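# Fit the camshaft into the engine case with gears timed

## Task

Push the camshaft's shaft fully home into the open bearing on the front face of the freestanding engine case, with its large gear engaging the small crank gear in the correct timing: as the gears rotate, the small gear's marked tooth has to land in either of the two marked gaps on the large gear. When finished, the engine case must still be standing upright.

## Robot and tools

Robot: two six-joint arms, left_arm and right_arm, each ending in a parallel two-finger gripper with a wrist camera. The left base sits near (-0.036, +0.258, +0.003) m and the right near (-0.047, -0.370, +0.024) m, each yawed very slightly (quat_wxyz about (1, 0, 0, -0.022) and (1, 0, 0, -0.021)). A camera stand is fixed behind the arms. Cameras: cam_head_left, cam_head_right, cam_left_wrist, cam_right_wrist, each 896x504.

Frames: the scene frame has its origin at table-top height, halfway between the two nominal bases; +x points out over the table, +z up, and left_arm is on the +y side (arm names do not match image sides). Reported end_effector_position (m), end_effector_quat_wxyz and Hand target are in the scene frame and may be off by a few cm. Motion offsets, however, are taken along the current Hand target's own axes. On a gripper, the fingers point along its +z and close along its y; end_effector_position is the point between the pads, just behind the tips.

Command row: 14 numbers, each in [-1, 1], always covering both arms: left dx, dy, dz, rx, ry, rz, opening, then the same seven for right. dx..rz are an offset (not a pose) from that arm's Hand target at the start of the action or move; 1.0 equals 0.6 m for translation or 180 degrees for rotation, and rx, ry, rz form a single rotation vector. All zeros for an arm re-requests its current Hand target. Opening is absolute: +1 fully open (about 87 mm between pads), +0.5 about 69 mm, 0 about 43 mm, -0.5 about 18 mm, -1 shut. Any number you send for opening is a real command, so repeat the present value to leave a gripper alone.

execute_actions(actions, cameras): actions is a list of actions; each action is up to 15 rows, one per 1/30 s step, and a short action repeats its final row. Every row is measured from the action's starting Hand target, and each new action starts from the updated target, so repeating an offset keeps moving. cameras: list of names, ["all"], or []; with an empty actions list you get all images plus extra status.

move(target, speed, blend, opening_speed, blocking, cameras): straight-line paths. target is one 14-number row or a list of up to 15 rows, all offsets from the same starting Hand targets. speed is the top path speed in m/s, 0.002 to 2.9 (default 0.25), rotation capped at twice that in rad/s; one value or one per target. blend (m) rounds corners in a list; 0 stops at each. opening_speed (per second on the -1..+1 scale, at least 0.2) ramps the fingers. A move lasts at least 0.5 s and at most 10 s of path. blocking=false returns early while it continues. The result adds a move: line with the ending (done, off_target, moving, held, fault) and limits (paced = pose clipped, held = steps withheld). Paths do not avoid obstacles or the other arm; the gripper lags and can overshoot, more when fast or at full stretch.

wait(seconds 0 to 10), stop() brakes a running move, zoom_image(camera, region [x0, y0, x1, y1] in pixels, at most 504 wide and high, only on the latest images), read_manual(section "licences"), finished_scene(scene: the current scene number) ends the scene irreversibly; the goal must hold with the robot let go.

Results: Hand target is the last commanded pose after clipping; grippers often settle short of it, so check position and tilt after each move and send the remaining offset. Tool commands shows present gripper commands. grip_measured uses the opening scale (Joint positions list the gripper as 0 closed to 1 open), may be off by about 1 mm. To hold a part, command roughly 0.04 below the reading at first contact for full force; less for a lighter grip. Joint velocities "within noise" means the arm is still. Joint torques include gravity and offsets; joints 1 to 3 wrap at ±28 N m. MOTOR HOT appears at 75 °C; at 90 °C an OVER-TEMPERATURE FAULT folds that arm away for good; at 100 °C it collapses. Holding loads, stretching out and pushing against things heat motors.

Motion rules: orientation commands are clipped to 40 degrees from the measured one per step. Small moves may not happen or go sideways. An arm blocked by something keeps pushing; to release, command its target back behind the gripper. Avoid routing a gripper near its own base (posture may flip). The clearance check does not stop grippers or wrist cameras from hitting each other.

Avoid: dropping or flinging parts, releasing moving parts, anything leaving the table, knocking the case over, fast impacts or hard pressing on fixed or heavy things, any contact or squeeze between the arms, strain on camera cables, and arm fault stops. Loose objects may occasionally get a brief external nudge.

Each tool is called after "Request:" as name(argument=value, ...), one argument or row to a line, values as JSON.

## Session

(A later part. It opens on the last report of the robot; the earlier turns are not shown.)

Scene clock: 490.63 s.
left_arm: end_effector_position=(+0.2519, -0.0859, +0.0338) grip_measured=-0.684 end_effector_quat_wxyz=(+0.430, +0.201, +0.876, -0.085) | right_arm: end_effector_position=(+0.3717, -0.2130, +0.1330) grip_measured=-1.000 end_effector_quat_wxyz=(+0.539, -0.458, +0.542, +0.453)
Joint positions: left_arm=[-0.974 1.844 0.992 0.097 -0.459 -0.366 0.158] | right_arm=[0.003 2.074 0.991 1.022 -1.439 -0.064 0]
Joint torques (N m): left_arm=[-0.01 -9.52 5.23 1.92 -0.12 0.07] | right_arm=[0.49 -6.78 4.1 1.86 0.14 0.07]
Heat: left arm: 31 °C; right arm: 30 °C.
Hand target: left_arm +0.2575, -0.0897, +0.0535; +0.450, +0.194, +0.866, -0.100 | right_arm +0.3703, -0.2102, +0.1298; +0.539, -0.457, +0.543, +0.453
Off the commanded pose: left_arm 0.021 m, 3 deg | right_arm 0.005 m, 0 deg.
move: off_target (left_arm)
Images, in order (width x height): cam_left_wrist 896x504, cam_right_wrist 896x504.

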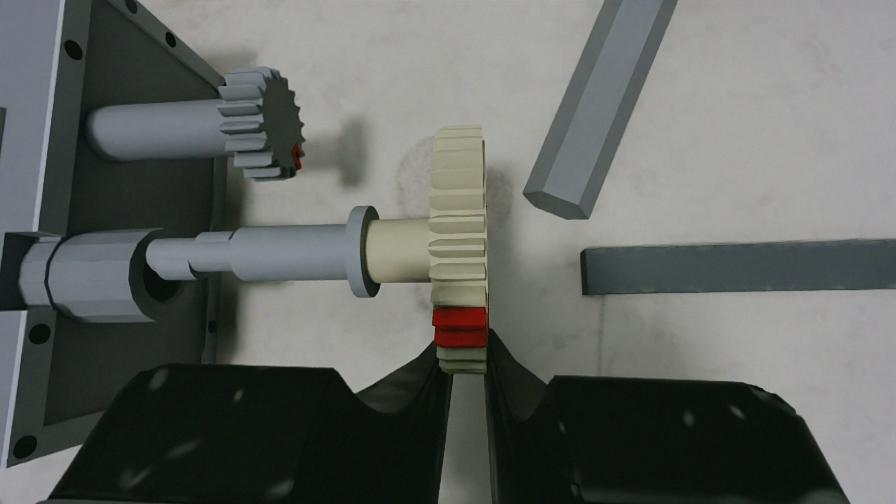

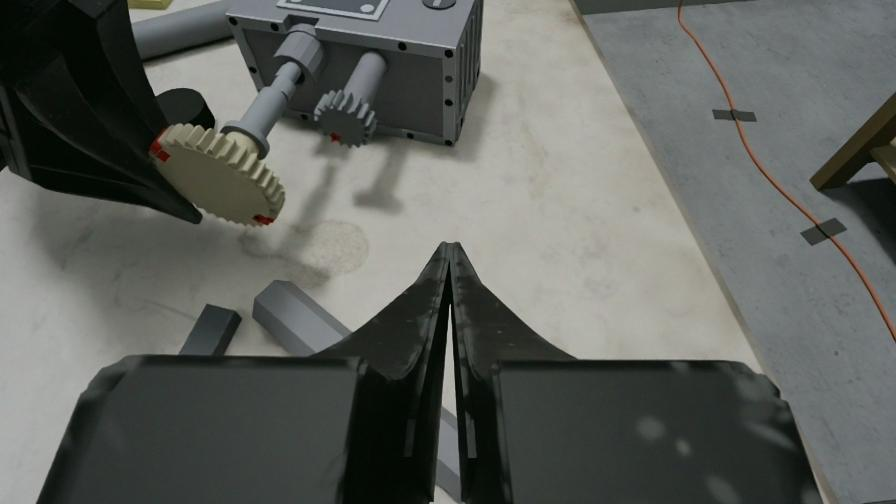

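Request:
move(
  target=[0.0187,0.0,0.001,0,0,0,-1,0,0,0,0,0,0,-1],
  speed=0.06,
  cameras=["cam_left_wrist","cam_right_wrist"],
)

Request:
zoom_image(
  camera="cam_right_wrist",
  region=[160, 0, 400, 190],
)

Scene clock: 498.97 s.
left_arm: end_effector_position=(+0.2465, -0.0773, +0.0231) grip_measured=-0.684 end_effector_quat_wxyz=(+0.423, +0.205, +0.879, -0.078) | right_arm: end_effector_position=(+0.3717, -0.2130, +0.1330) grip_measured=-1.000 end_effector_quat_wxyz=(+0.539, -0.458, +0.542, +0.453)
Joint positions: left_arm=[-0.974 1.844 0.955 0.109 -0.459 -0.366 0.158] | right_arm=[0.003 2.074 0.991 1.022 -1.439 -0.064 0]
Joint torques (N m): left_arm=[-0.75 -9.1 5.01 2.16 -0.2 0.01] | right_arm=[0.44 -6.8 4.22 1.85 0.14 0.06]
Heat: left arm: 31 °C; right arm: 31 °C.
Hand target: left_arm +0.2521, -0.0871, +0.0439; +0.450, +0.194, +0.866, -0.100 | right_arm +0.3703, -0.2102, +0.1298; +0.539, -0.457, +0.543, +0.453
Off the commanded pose: left_arm 0.024 m, 4 deg | right_arm 0.005 m, 0 deg.
move: off_target (left_arm)
Images, in order (width x height): cam_left_wrist 896x504, cam_right_wrist 896x504.

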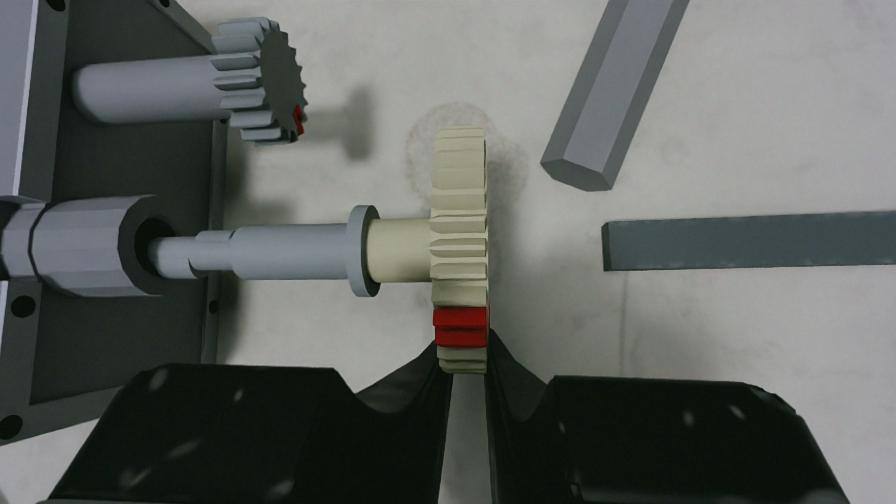

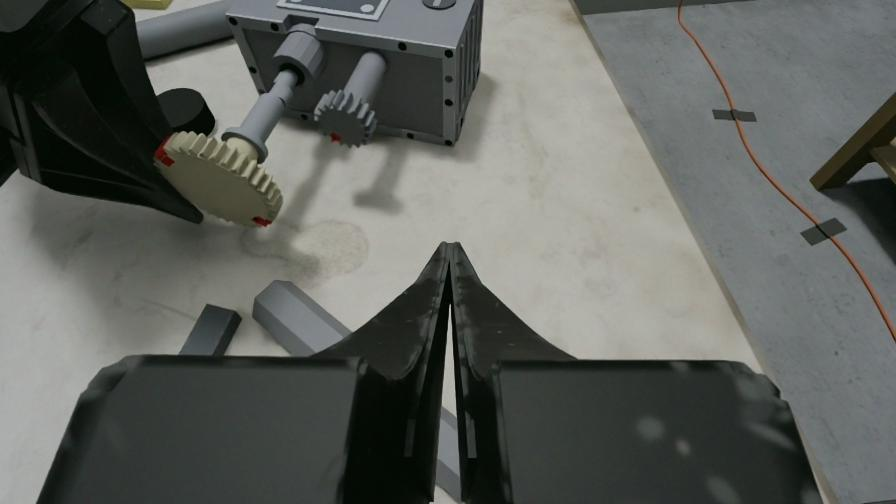

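Scaled by 2.100 from the camera's 896x504 image, which has a finer 1280x720 frame.

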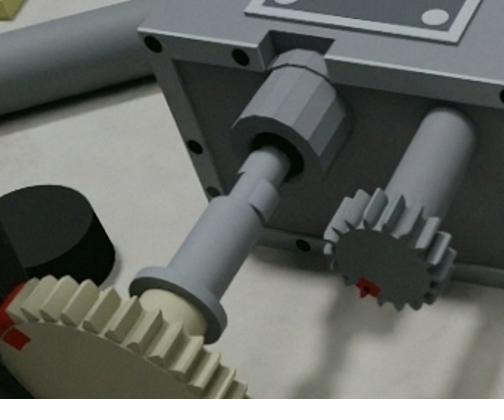

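Request:
move(
  target=[-0.011,0.0,-0.003,0,0,0,-1,0,0,0,0,0,0,-1],
  speed=0.06,
  cameras=["cam_left_wrist","cam_right_wrist"],
)

Request:
zoom_image(
  camera="cam_right_wrist",
  region=[160, 0, 400, 190],
)

Scene clock: 506.90 s.
left_arm: end_effector_position=(+0.2468, -0.0777, +0.0254) grip_measured=-0.684 end_effector_quat_wxyz=(+0.425, +0.204, +0.878, -0.080) | right_arm: end_effector_position=(+0.3717, -0.2130, +0.1330) grip_measured=-1.000 end_effector_quat_wxyz=(+0.539, -0.458, +0.542, +0.453)
Joint positions: left_arm=[-0.974 1.838 0.955 0.109 -0.459 -0.366 0.158] | right_arm=[0.003 2.074 0.991 1.022 -1.439 -0.064 0]
Joint torques (N m): left_arm=[-0.47 -9.29 6.56 1.91 -0.17 0.04] | right_arm=[0.46 -6.75 4.22 1.88 0.14 0.08]
Heat: left arm: 31 °C; right arm: 31 °C.
Hand target: left_arm +0.2542, -0.0881, +0.0504; +0.450, +0.194, +0.866, -0.100 | right_arm +0.3703, -0.2102, +0.1298; +0.539, -0.457, +0.543, +0.453
Off the commanded pose: left_arm 0.028 m, 4 deg | right_arm 0.005 m, 0 deg.
move: off_target (left_arm)
Images, in order (width x height): cam_left_wrist 896x504, cam_right_wrist 896x504.

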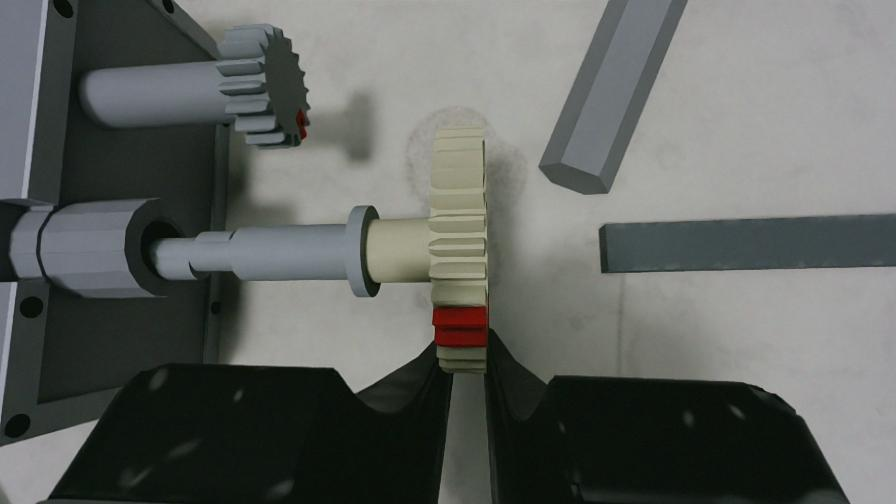

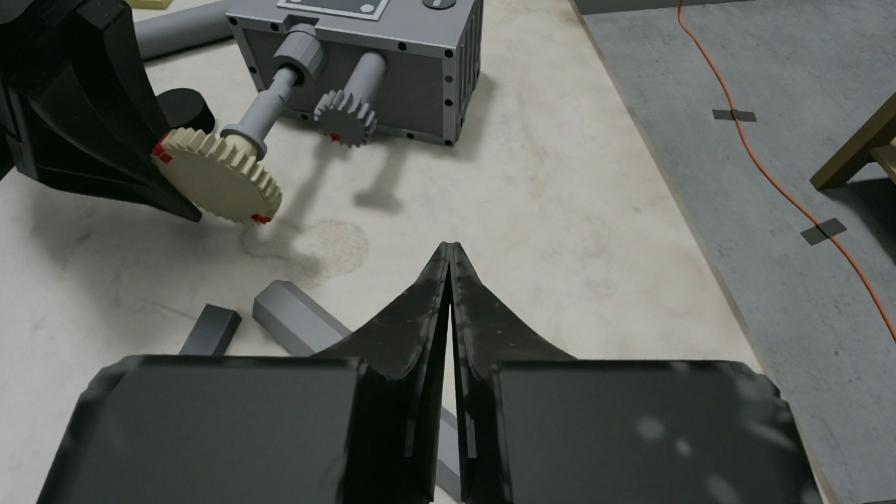

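Scaled by 2.100 from the camera's 896x504 image, which has a finer 1280x720 frame.

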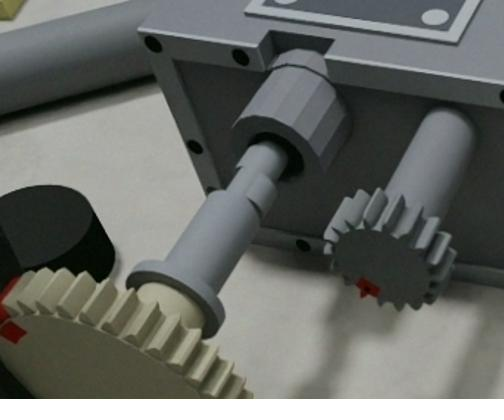

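Request:
move(
  target=[
    [-0.0057,0.0,0.0082,0,0,0,-1,0,0,0,0,0,0,-1],
    [-0.0057,0.02,0.0082,0,0,0,-1,0,0,0,0,0,0,-1],
  ],
  speed=0.06,
  cameras=["cam_left_wrist","cam_right_wrist"],
)

Request:
zoom_image(
  camera="cam_right_wrist",
  region=[160, 0, 400, 190],
)

Request:
zoom_image(
  camera="cam_left_wrist",
  region=[0, 150, 300, 350],
)

Scene clock: 514.20 s.
left_arm: end_effector_position=(+0.2575, -0.0734, +0.0280) grip_measured=-0.685 end_effector_quat_wxyz=(+0.424, +0.202, +0.879, -0.080) | right_arm: end_effector_position=(+0.3717, -0.2130, +0.1330) grip_measured=-1.000 end_effector_quat_wxyz=(+0.539, -0.458, +0.542, +0.453)
Joint positions: left_arm=[-0.941 1.838 0.965 0.109 -0.436 -0.345 0.158] | right_arm=[0.003 2.074 0.991 1.022 -1.439 -0.064 0]
Joint torques (N m): left_arm=[-0.06 -9.59 5.07 2.09 -0.13 0.13] | right_arm=[0.44 -6.76 4.22 1.88 0.13 0.07]
Heat: left arm: 32 °C; right arm: 31 °C.
Hand target: left_arm +0.2648, -0.0799, +0.0504; +0.450, +0.194, +0.866, -0.100 | right_arm +0.3703, -0.2102, +0.1298; +0.539, -0.457, +0.543, +0.453
Off the commanded pose: left_arm 0.024 m, 4 deg | right_arm 0.005 m, 0 deg.
move: off_target (left_arm)
Images, in order (width x height): cam_left_wrist 896x504, cam_right_wrist 896x504.

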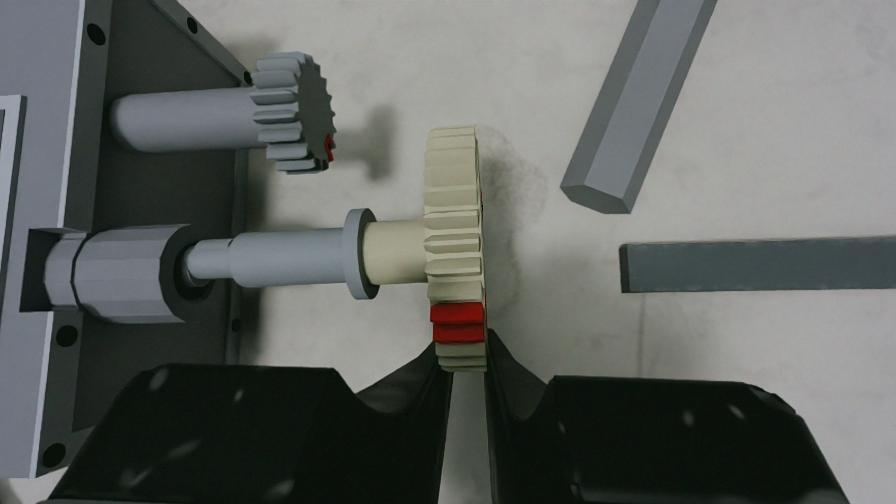

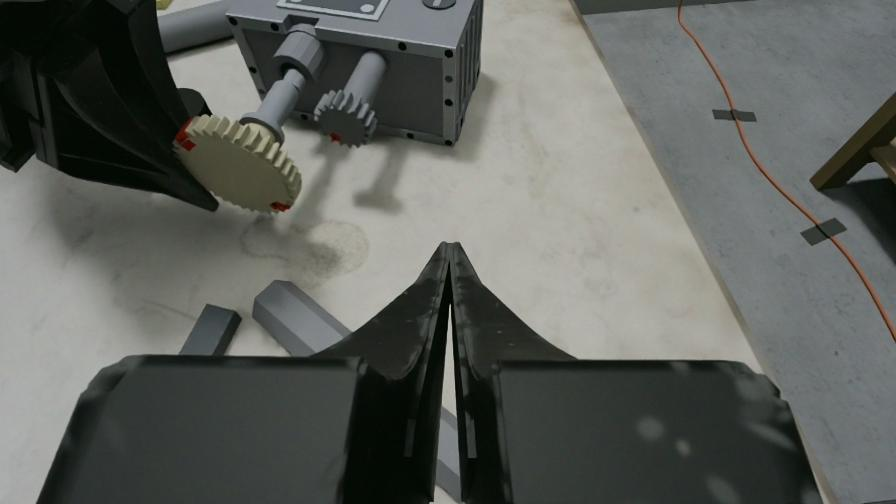

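Scaled by 2.100 from the camera's 896x504 image, which has a finer 1280x720 frame.

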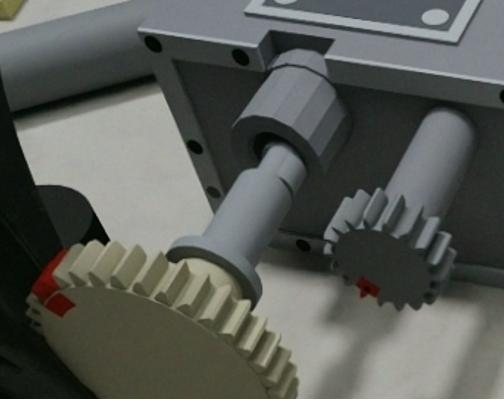

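Scaled by 1.680 from the camera's 896x504 image, which has a finer 1280x720 frame.

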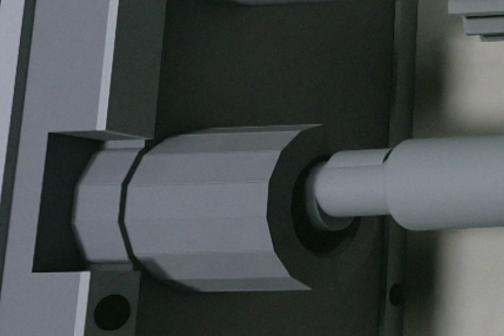

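Request:
move(
  target=[
    [0.0,-0.006,0,0,0,0,-1,0,0,0,0,0,0,-1],
    [0.004,-0.006,-0.011,0,0,0,-1,0,0,0,0,0,0,-1],
  ],
  speed=0.06,
  cameras=["cam_left_wrist","cam_right_wrist"],
)

Request:
zoom_image(
  camera="cam_right_wrist",
  region=[160, 0, 400, 190],
)

Request:
zoom_image(
  camera="cam_left_wrist",
  region=[0, 150, 300, 350],
)

Scene clock: 522.93 s.
left_arm: end_effector_position=(+0.2539, -0.0731, +0.0318) grip_measured=-0.688 end_effector_quat_wxyz=(+0.426, +0.204, +0.877, -0.084) | right_arm: end_effector_position=(+0.3717, -0.2130, +0.1330) grip_measured=-1.000 end_effector_quat_wxyz=(+0.539, -0.458, +0.542, +0.453)
Joint positions: left_arm=[-0.947 1.818 0.952 0.109 -0.434 -0.344 0.156] | right_arm=[0.003 2.074 0.991 1.022 -1.439 -0.064 0]
Joint torques (N m): left_arm=[-1.03 -9.21 5.2 1.99 -0.25 -0.04] | right_arm=[0.42 -6.76 4.23 1.86 0.15 0.07]
Heat: left arm: 31 °C; right arm: 31 °C.
Hand target: left_arm +0.2571, -0.0802, +0.0521; +0.450, +0.194, +0.866, -0.100 | right_arm +0.3703, -0.2102, +0.1298; +0.539, -0.457, +0.543, +0.453
Off the commanded pose: left_arm 0.022 m, 4 deg | right_arm 0.005 m, 0 deg.
move: off_target (left_arm)
Images, in order (width x height): cam_left_wrist 896x504, cam_right_wrist 896x504.

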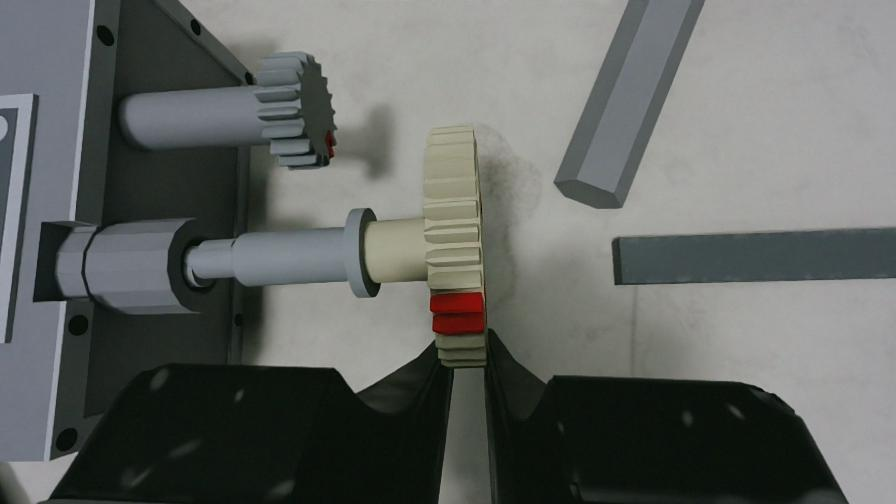

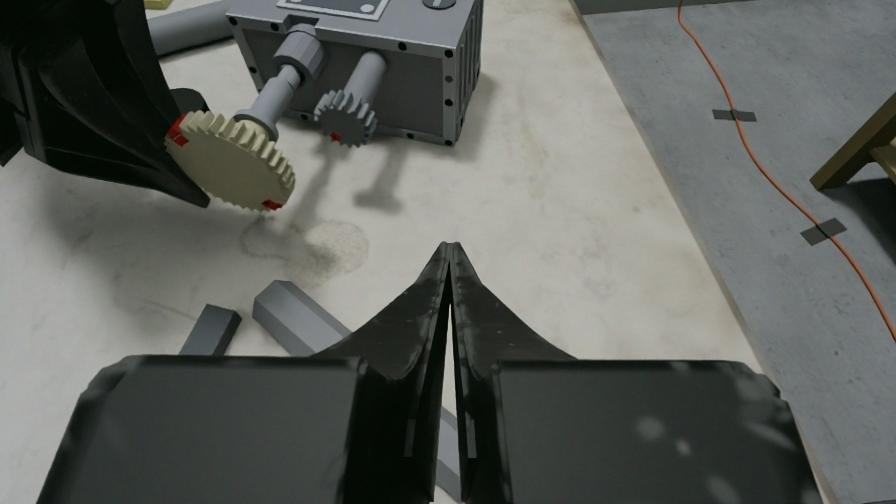

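Scaled by 2.100 from the camera's 896x504 image, which has a finer 1280x720 frame.

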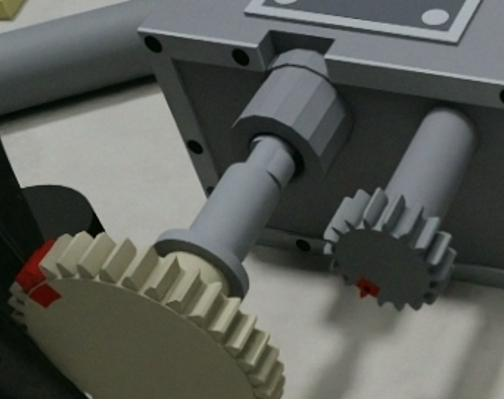

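Scaled by 1.680 from the camera's 896x504 image, which has a finer 1280x720 frame.

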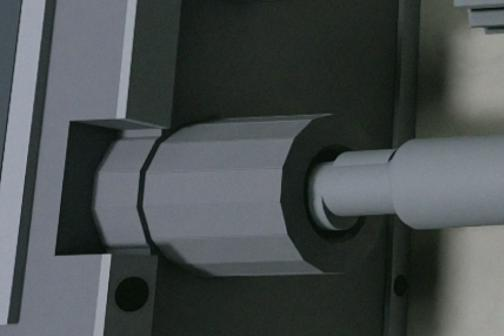

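Request:
move(
  target=[0,0.024,0,0,0,0,-1,0,0,0,0,0,0,-1],
  speed=0.05,
  cameras=["cam_left_wrist","cam_right_wrist"],
)

Request:
zoom_image(
  camera="cam_right_wrist",
  region=[160, 0, 400, 190],
)

Request:
zoom_image(
  camera="cam_left_wrist",
  region=[100, 150, 400, 350],
)

Scene clock: 529.17 s.
left_arm: end_effector_position=(+0.2547, -0.0596, +0.0304) grip_measured=-0.692 end_effector_quat_wxyz=(+0.422, +0.204, +0.880, -0.079) | right_arm: end_effector_position=(+0.3717, -0.2130, +0.1330) grip_measured=-1.000 end_effector_quat_wxyz=(+0.539, -0.458, +0.542, +0.453)
Joint positions: left_arm=[-0.924 1.79 0.917 0.11 -0.422 -0.331 0.154] | right_arm=[0.003 2.074 0.991 1.022 -1.439 -0.064 0]
Joint torques (N m): left_arm=[0.06 -8.98 5.2 2.17 -0.11 0.06] | right_arm=[0.49 -6.75 4.22 1.86 0.15 0.06]
Heat: left arm: 31 °C; right arm: 31 °C.
Hand target: left_arm +0.2633, -0.0671, +0.0521; +0.450, +0.194, +0.866, -0.100 | right_arm +0.3703, -0.2102, +0.1298; +0.539, -0.457, +0.543, +0.453
Off the commanded pose: left_arm 0.024 m, 4 deg | right_arm 0.005 m, 0 deg.
move: off_target (left_arm)
Images, in order (width x height): cam_left_wrist 896x504, cam_right_wrist 896x504.

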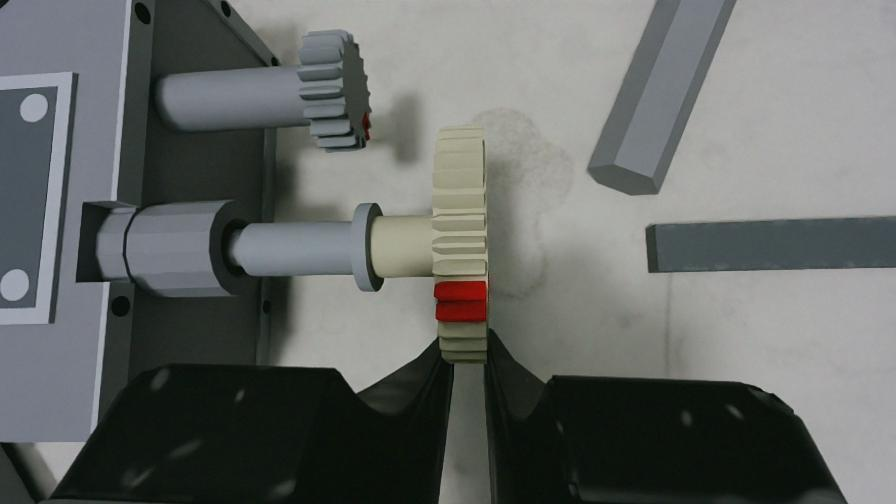

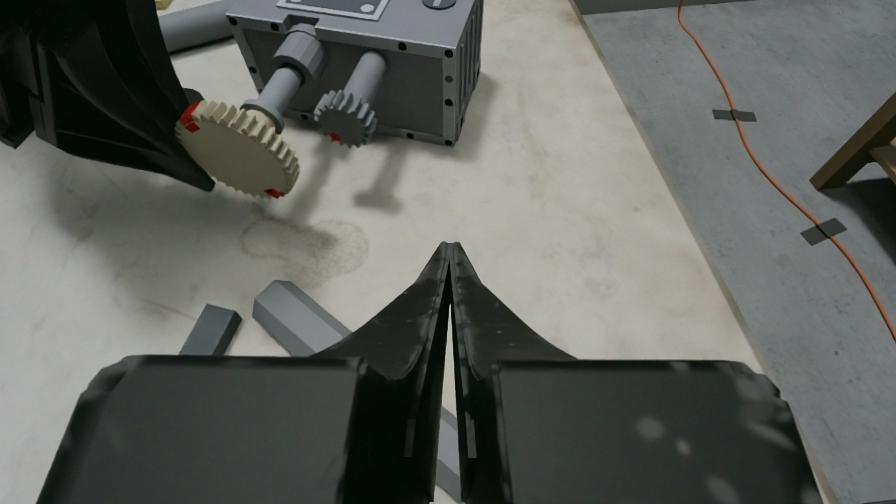

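Scaled by 2.100 from the camera's 896x504 image, which has a finer 1280x720 frame.

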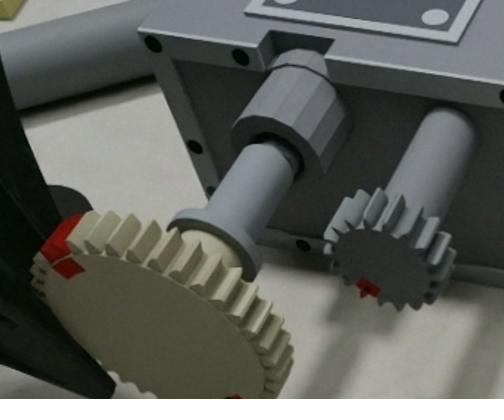

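Scaled by 1.680 from the camera's 896x504 image, which has a finer 1280x720 frame.

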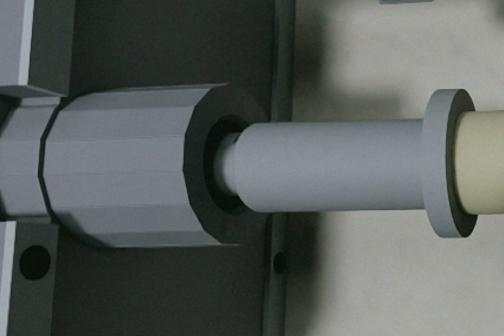

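Request:
move(
  target=[0,0.018,0,0,0,0,-1,0,0,0,0,0,0,-1],
  speed=0.05,
  cameras=["cam_left_wrist","cam_right_wrist"],
)

Request:
zoom_image(
  camera="cam_right_wrist",
  region=[160, 0, 400, 190],
)

Request:
zoom_image(
  camera="cam_left_wrist",
  region=[100, 150, 400, 350],
)

Scene clock: 537.17 s.
left_arm: end_effector_position=(+0.2580, -0.0513, +0.0306) grip_measured=-0.692 end_effector_quat_wxyz=(+0.421, +0.205, +0.880, -0.081) | right_arm: end_effector_position=(+0.3717, -0.2130, +0.1330) grip_measured=-1.000 end_effector_quat_wxyz=(+0.539, -0.458, +0.542, +0.453)
Joint positions: left_arm=[-0.899 1.772 0.894 0.122 -0.397 -0.311 0.154] | right_arm=[0.003 2.074 0.991 1.022 -1.439 -0.064 0]
Joint torques (N m): left_arm=[0.23 -8.83 5.11 2.19 -0.12 0.06] | right_arm=[0.5 -6.76 4.21 1.88 0.14 0.06]
Heat: left arm: 32 °C; right arm: 31 °C.
Hand target: left_arm +0.2678, -0.0573, +0.0521; +0.449, +0.194, +0.866, -0.100 | right_arm +0.3703, -0.2102, +0.1298; +0.539, -0.457, +0.543, +0.453
Off the commanded pose: left_arm 0.024 m, 4 deg | right_arm 0.005 m, 0 deg.
move: off_target (left_arm)
Images, in order (width x height): cam_left_wrist 896x504, cam_right_wrist 896x504.

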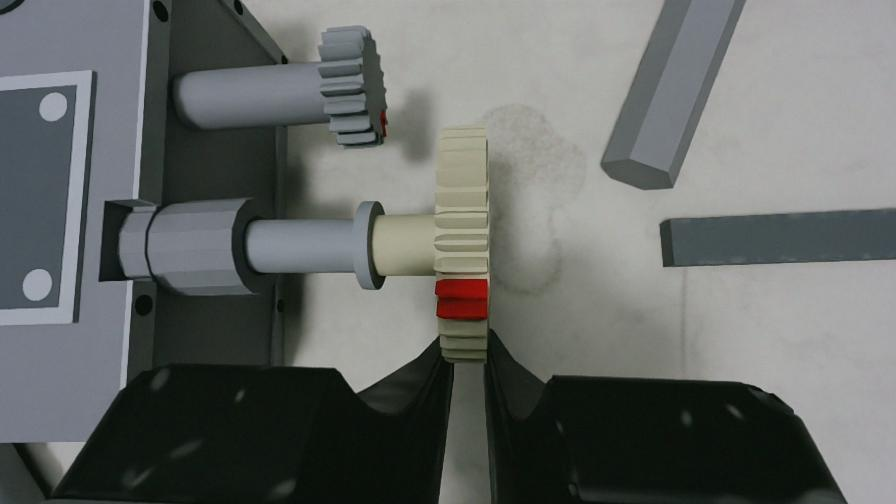

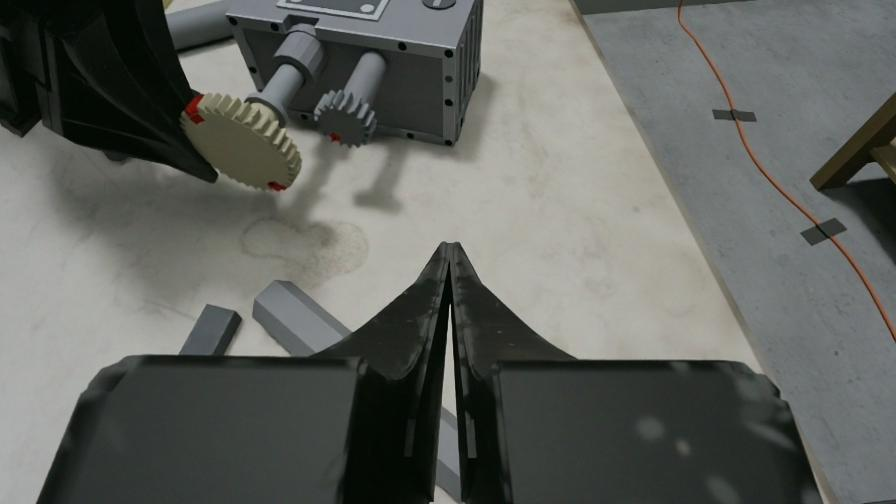

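Scaled by 2.100 from the camera's 896x504 image, which has a finer 1280x720 frame.

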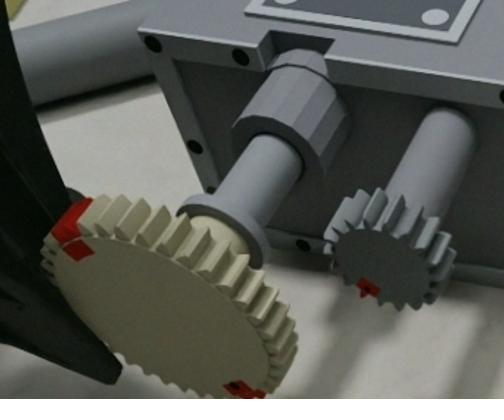

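Scaled by 1.680 from the camera's 896x504 image, which has a finer 1280x720 frame.

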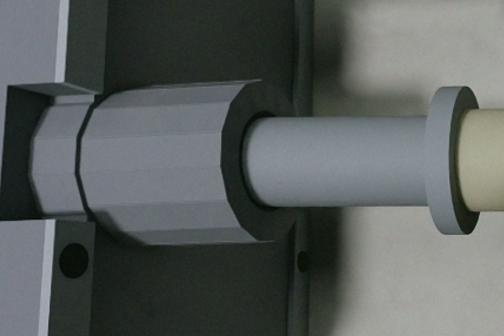

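Request:
move(
  target=[0,0.018,0,0,0,0,-1,0,0,0,0,0,0,-1],
  speed=0.05,
  cameras=["cam_left_wrist","cam_right_wrist"],
)

Request:
zoom_image(
  camera="cam_right_wrist",
  region=[160, 0, 400, 190],
)

Scene clock: 547.40 s.
left_arm: end_effector_position=(+0.2583, -0.0482, +0.0313) grip_measured=-0.692 end_effector_quat_wxyz=(+0.417, +0.210, +0.879, -0.094) | right_arm: end_effector_position=(+0.3717, -0.2130, +0.1330) grip_measured=-1.000 end_effector_quat_wxyz=(+0.539, -0.458, +0.542, +0.453)
Joint positions: left_arm=[-0.879 1.754 0.872 0.139 -0.354 -0.295 0.154] | right_arm=[0.003 2.074 0.991 1.022 -1.439 -0.064 0]
Joint torques (N m): left_arm=[0.88 -8.57 5.01 2.17 -0.31 0.11] | right_arm=[0.42 -6.75 4.19 1.86 0.14 0.08]
Heat: left arm: 31 °C; right arm: 31 °C.
Hand target: left_arm +0.2723, -0.0476, +0.0520; +0.449, +0.194, +0.866, -0.100 | right_arm +0.3703, -0.2102, +0.1298; +0.539, -0.457, +0.543, +0.453
Off the commanded pose: left_arm 0.025 m, 4 deg | right_arm 0.005 m, 0 deg.
move: off_target (left_arm)
Images, in order (width x height): cam_left_wrist 896x504, cam_right_wrist 896x504.

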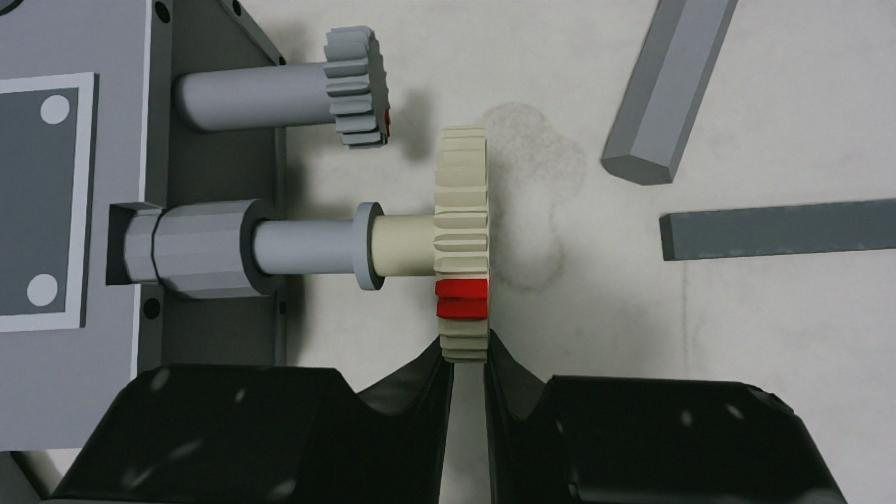

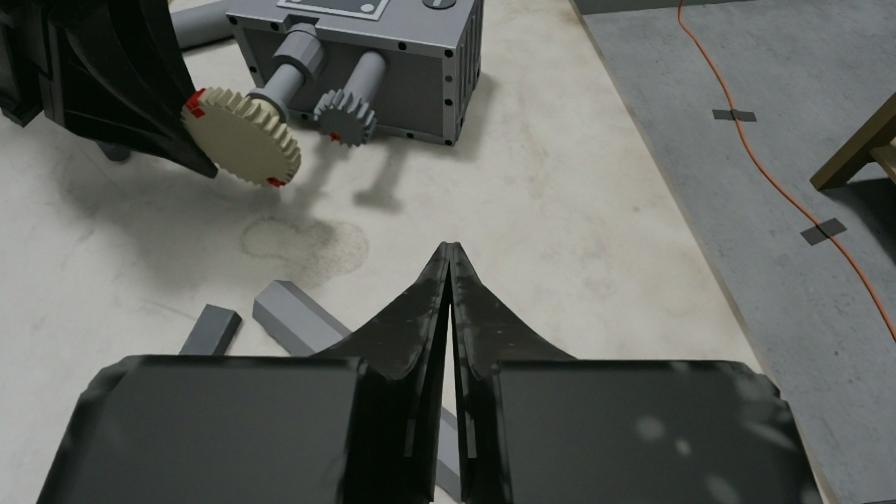

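Scaled by 2.100 from the camera's 896x504 image, which has a finer 1280x720 frame.

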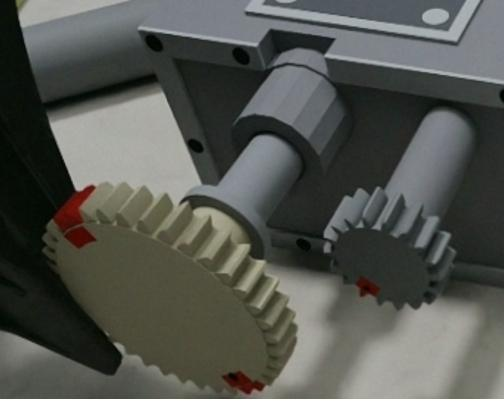

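Request:
move(
  target=[-0.0037,0.010,0.0052,-0.0114,0,-0.008,-1,0,0,0,0,0,0,-1],
  speed=0.05,
  cameras=["cam_left_wrist","cam_right_wrist"],
)

Request:
zoom_image(
  camera="cam_right_wrist",
  region=[160, 0, 400, 190],
)

Scene clock: 563.57 s.
left_arm: end_effector_position=(+0.2585, -0.0482, +0.0313) grip_measured=-0.692 end_effector_quat_wxyz=(+0.417, +0.206, +0.880, -0.096) | right_arm: end_effector_position=(+0.3717, -0.2130, +0.1330) grip_measured=-1.000 end_effector_quat_wxyz=(+0.539, -0.458, +0.542, +0.453)
Joint positions: left_arm=[-0.878 1.754 0.872 0.139 -0.354 -0.303 0.154] | right_arm=[0.003 2.074 0.991 1.022 -1.439 -0.064 0]
Joint torques (N m): left_arm=[1.39 -7.86 6.2 2.03 -0.6 -0.04] | right_arm=[0.49 -6.72 4.19 1.87 0.14 0.08]
Heat: left arm: 32 °C; right arm: 31 °C.
Hand target: left_arm +0.2784, -0.0437, +0.0520; +0.451, +0.175, +0.870, -0.090 | right_arm +0.3703, -0.2102, +0.1298; +0.539, -0.457, +0.543, +0.453
Off the commanded pose: left_arm 0.029 m, 6 deg | right_arm 0.005 m, 0 deg.
move: off_target (left_arm)
Images, in order (width x height): cam_left_wrist 896x504, cam_right_wrist 896x504.

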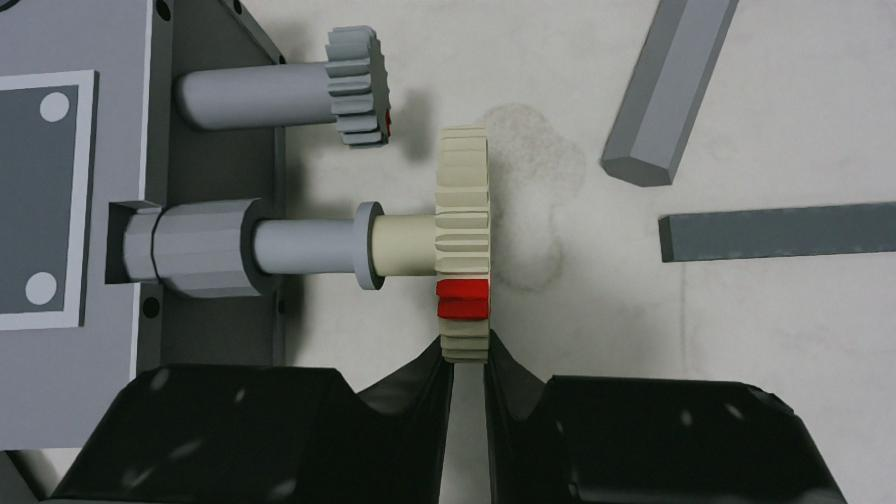

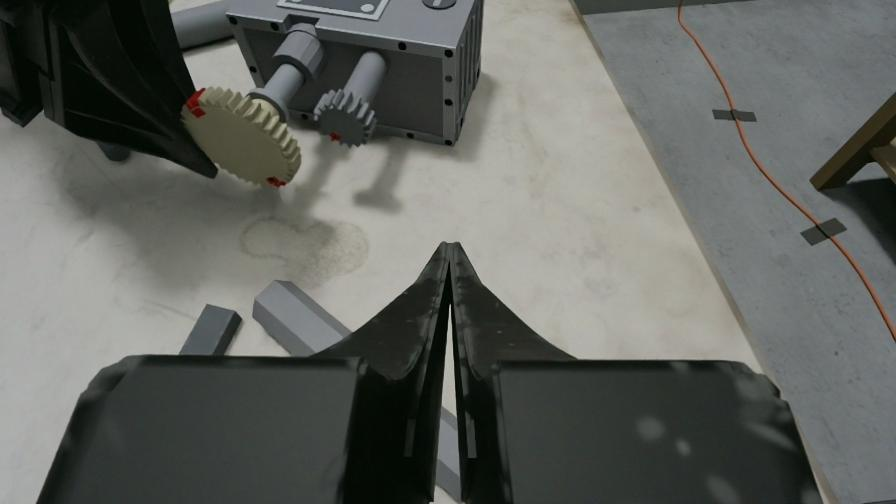

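Scaled by 2.100 from the camera's 896x504 image, which has a finer 1280x720 frame.

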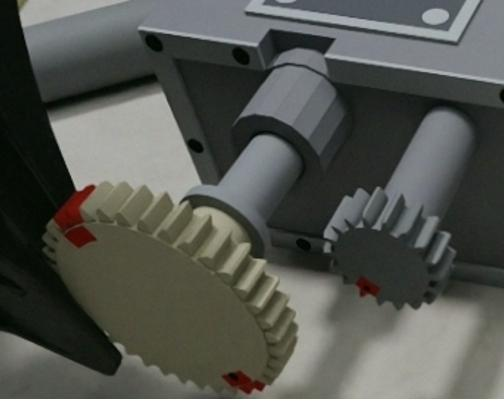

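Request:
move(
  target=[-0.003,0.010,0.005,-0.0137,0,-0.0096,-1,0,0,0,0,0,0,-1],
  speed=0.05,
  cameras=["cam_left_wrist","cam_right_wrist"],
)

Request:
zoom_image(
  camera="cam_right_wrist",
  region=[160, 0, 400, 190],
)

Scene clock: 569.87 s.
left_arm: end_effector_position=(+0.2647, -0.0401, +0.0318) grip_measured=-0.692 end_effector_quat_wxyz=(+0.423, +0.180, +0.884, -0.083) | right_arm: end_effector_position=(+0.3717, -0.2130, +0.1330) grip_measured=-1.000 end_effector_quat_wxyz=(+0.539, -0.458, +0.542, +0.453)
Joint positions: left_arm=[-0.867 1.754 0.872 0.133 -0.393 -0.335 0.154] | right_arm=[0.003 2.074 0.991 1.022 -1.439 -0.064 0]
Joint torques (N m): left_arm=[0.92 -6.98 7.57 1.9 -0.59 -0.06] | right_arm=[0.36 -6.79 4.22 1.88 0.14 0.06]
Heat: left arm: 31 °C; right arm: 31 °C.
Hand target: left_arm +0.2839, -0.0395, +0.0518; +0.454, +0.152, +0.875, -0.078 | right_arm +0.3703, -0.2102, +0.1298; +0.539, -0.457, +0.543, +0.453
Off the commanded pose: left_arm 0.028 m, 5 deg | right_arm 0.005 m, 0 deg.
move: off_target (left_arm)
Images, in order (width x height): cam_left_wrist 896x504, cam_right_wrist 896x504.

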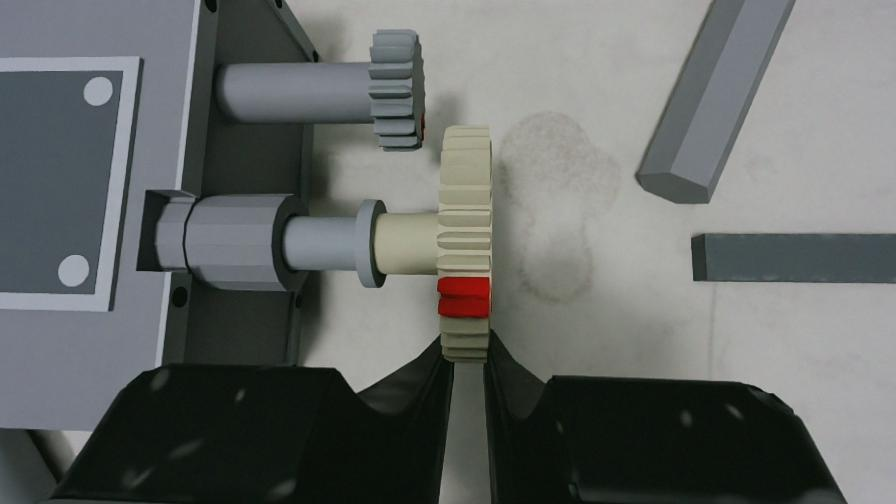

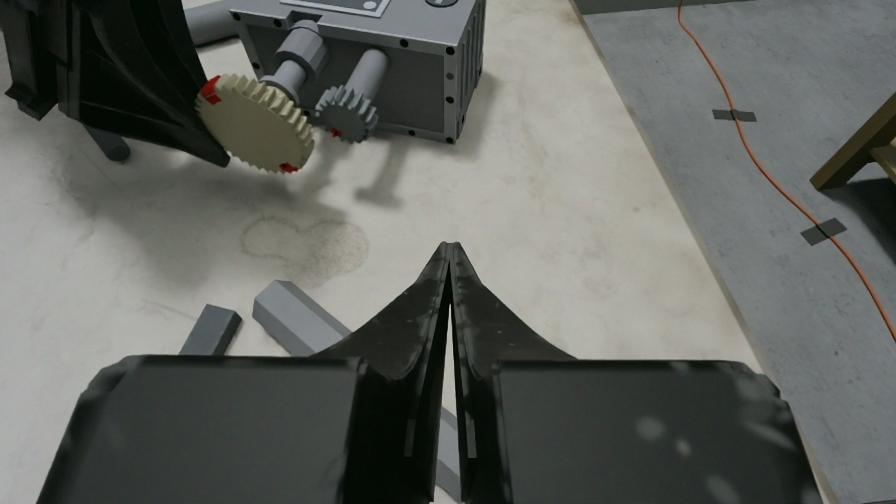

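Scaled by 2.100 from the camera's 896x504 image, which has a finer 1280x720 frame.

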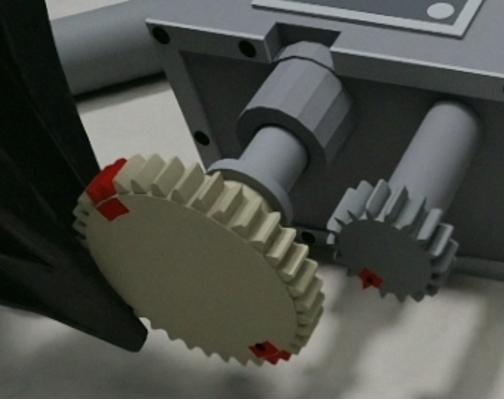

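Request:
move(
  target=[0,-0.005,0,0,0,0,-1,0.0867,0.156,0.023,0.3296,-0.25,0.4545,-1],
  speed=0.15,
  cameras=["all"],
)

Scene clock: 593.37 s.
left_arm: end_effector_position=(+0.2648, -0.0397, +0.0322) grip_measured=-0.692 end_effector_quat_wxyz=(+0.421, +0.178, +0.886, -0.081) | right_arm: end_effector_position=(+0.2784, -0.1821, +0.0609) grip_measured=-1.000 end_effector_quat_wxyz=(+0.395, +0.469, +0.641, +0.462)
Joint positions: left_arm=[-0.867 1.754 0.878 0.121 -0.396 -0.341 0.154] | right_arm=[0.61 1.959 0.194 1.486 0.324 1.587 0]
Joint torques (N m): left_arm=[0.34 -6.63 7.72 1.96 -0.61 -0.06] | right_arm=[0.64 -4.08 1.66 3.11 0.32 0.08]
Heat: left arm: 32 °C; right arm: 32 °C.
Hand target: left_arm +0.2829, -0.0424, +0.0518; +0.454, +0.152, +0.875, -0.078 | right_arm +0.2804, -0.1810, +0.0778; +0.414, +0.460, +0.607, +0.499
Off the commanded pose: left_arm 0.027 m, 5 deg | right_arm 0.017 m, 6 deg.
joint sent to its limit (right arm) — joint 4 (wrist pitch), upper limit. The joint targets still meet the commanded pose.
move: off_target (left_arm, right_arm)

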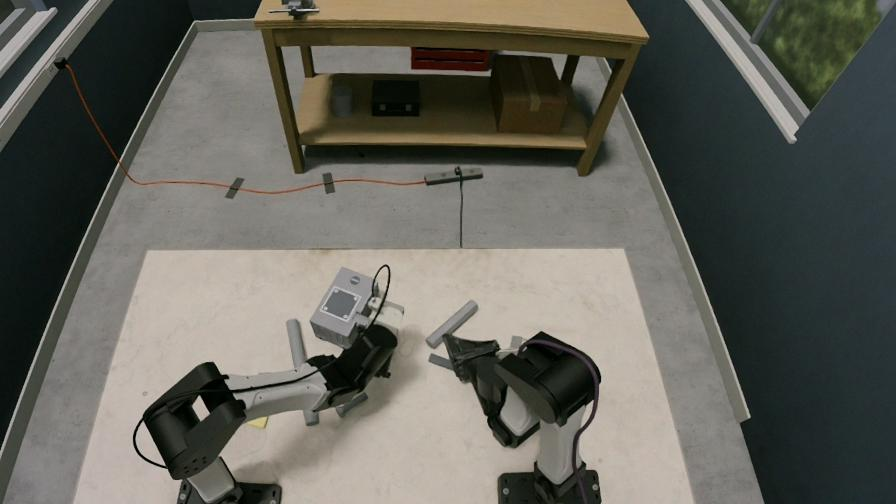

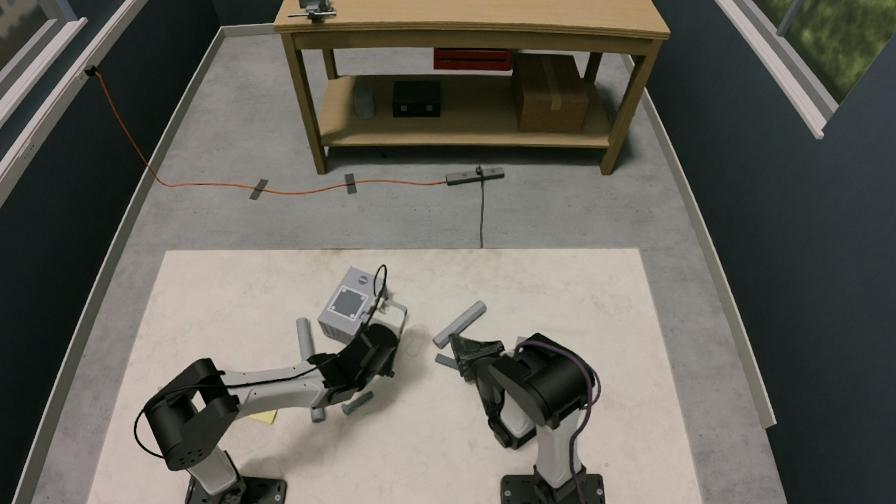

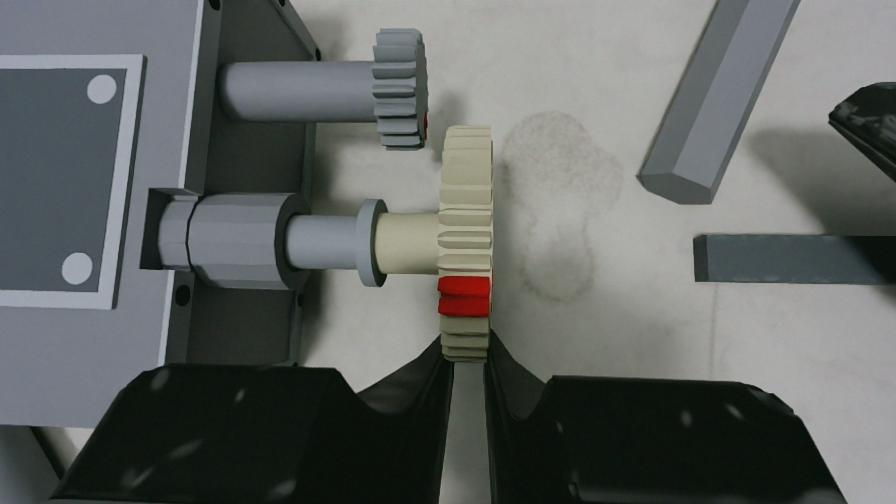

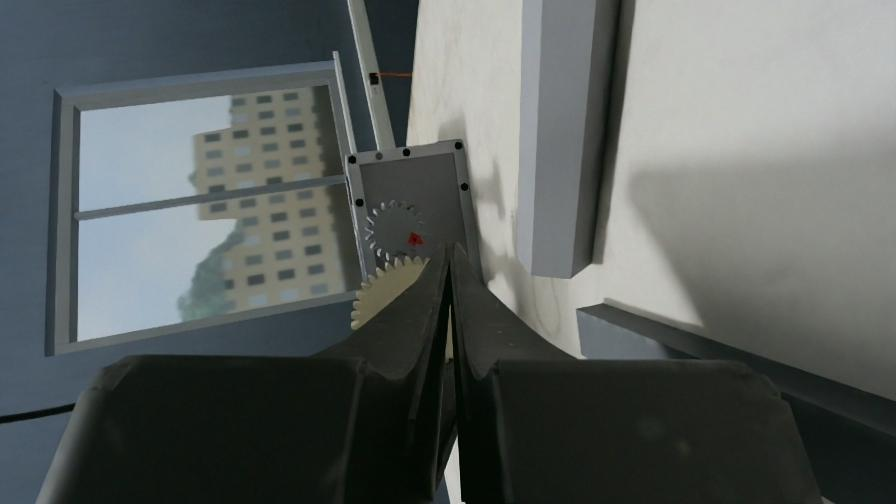

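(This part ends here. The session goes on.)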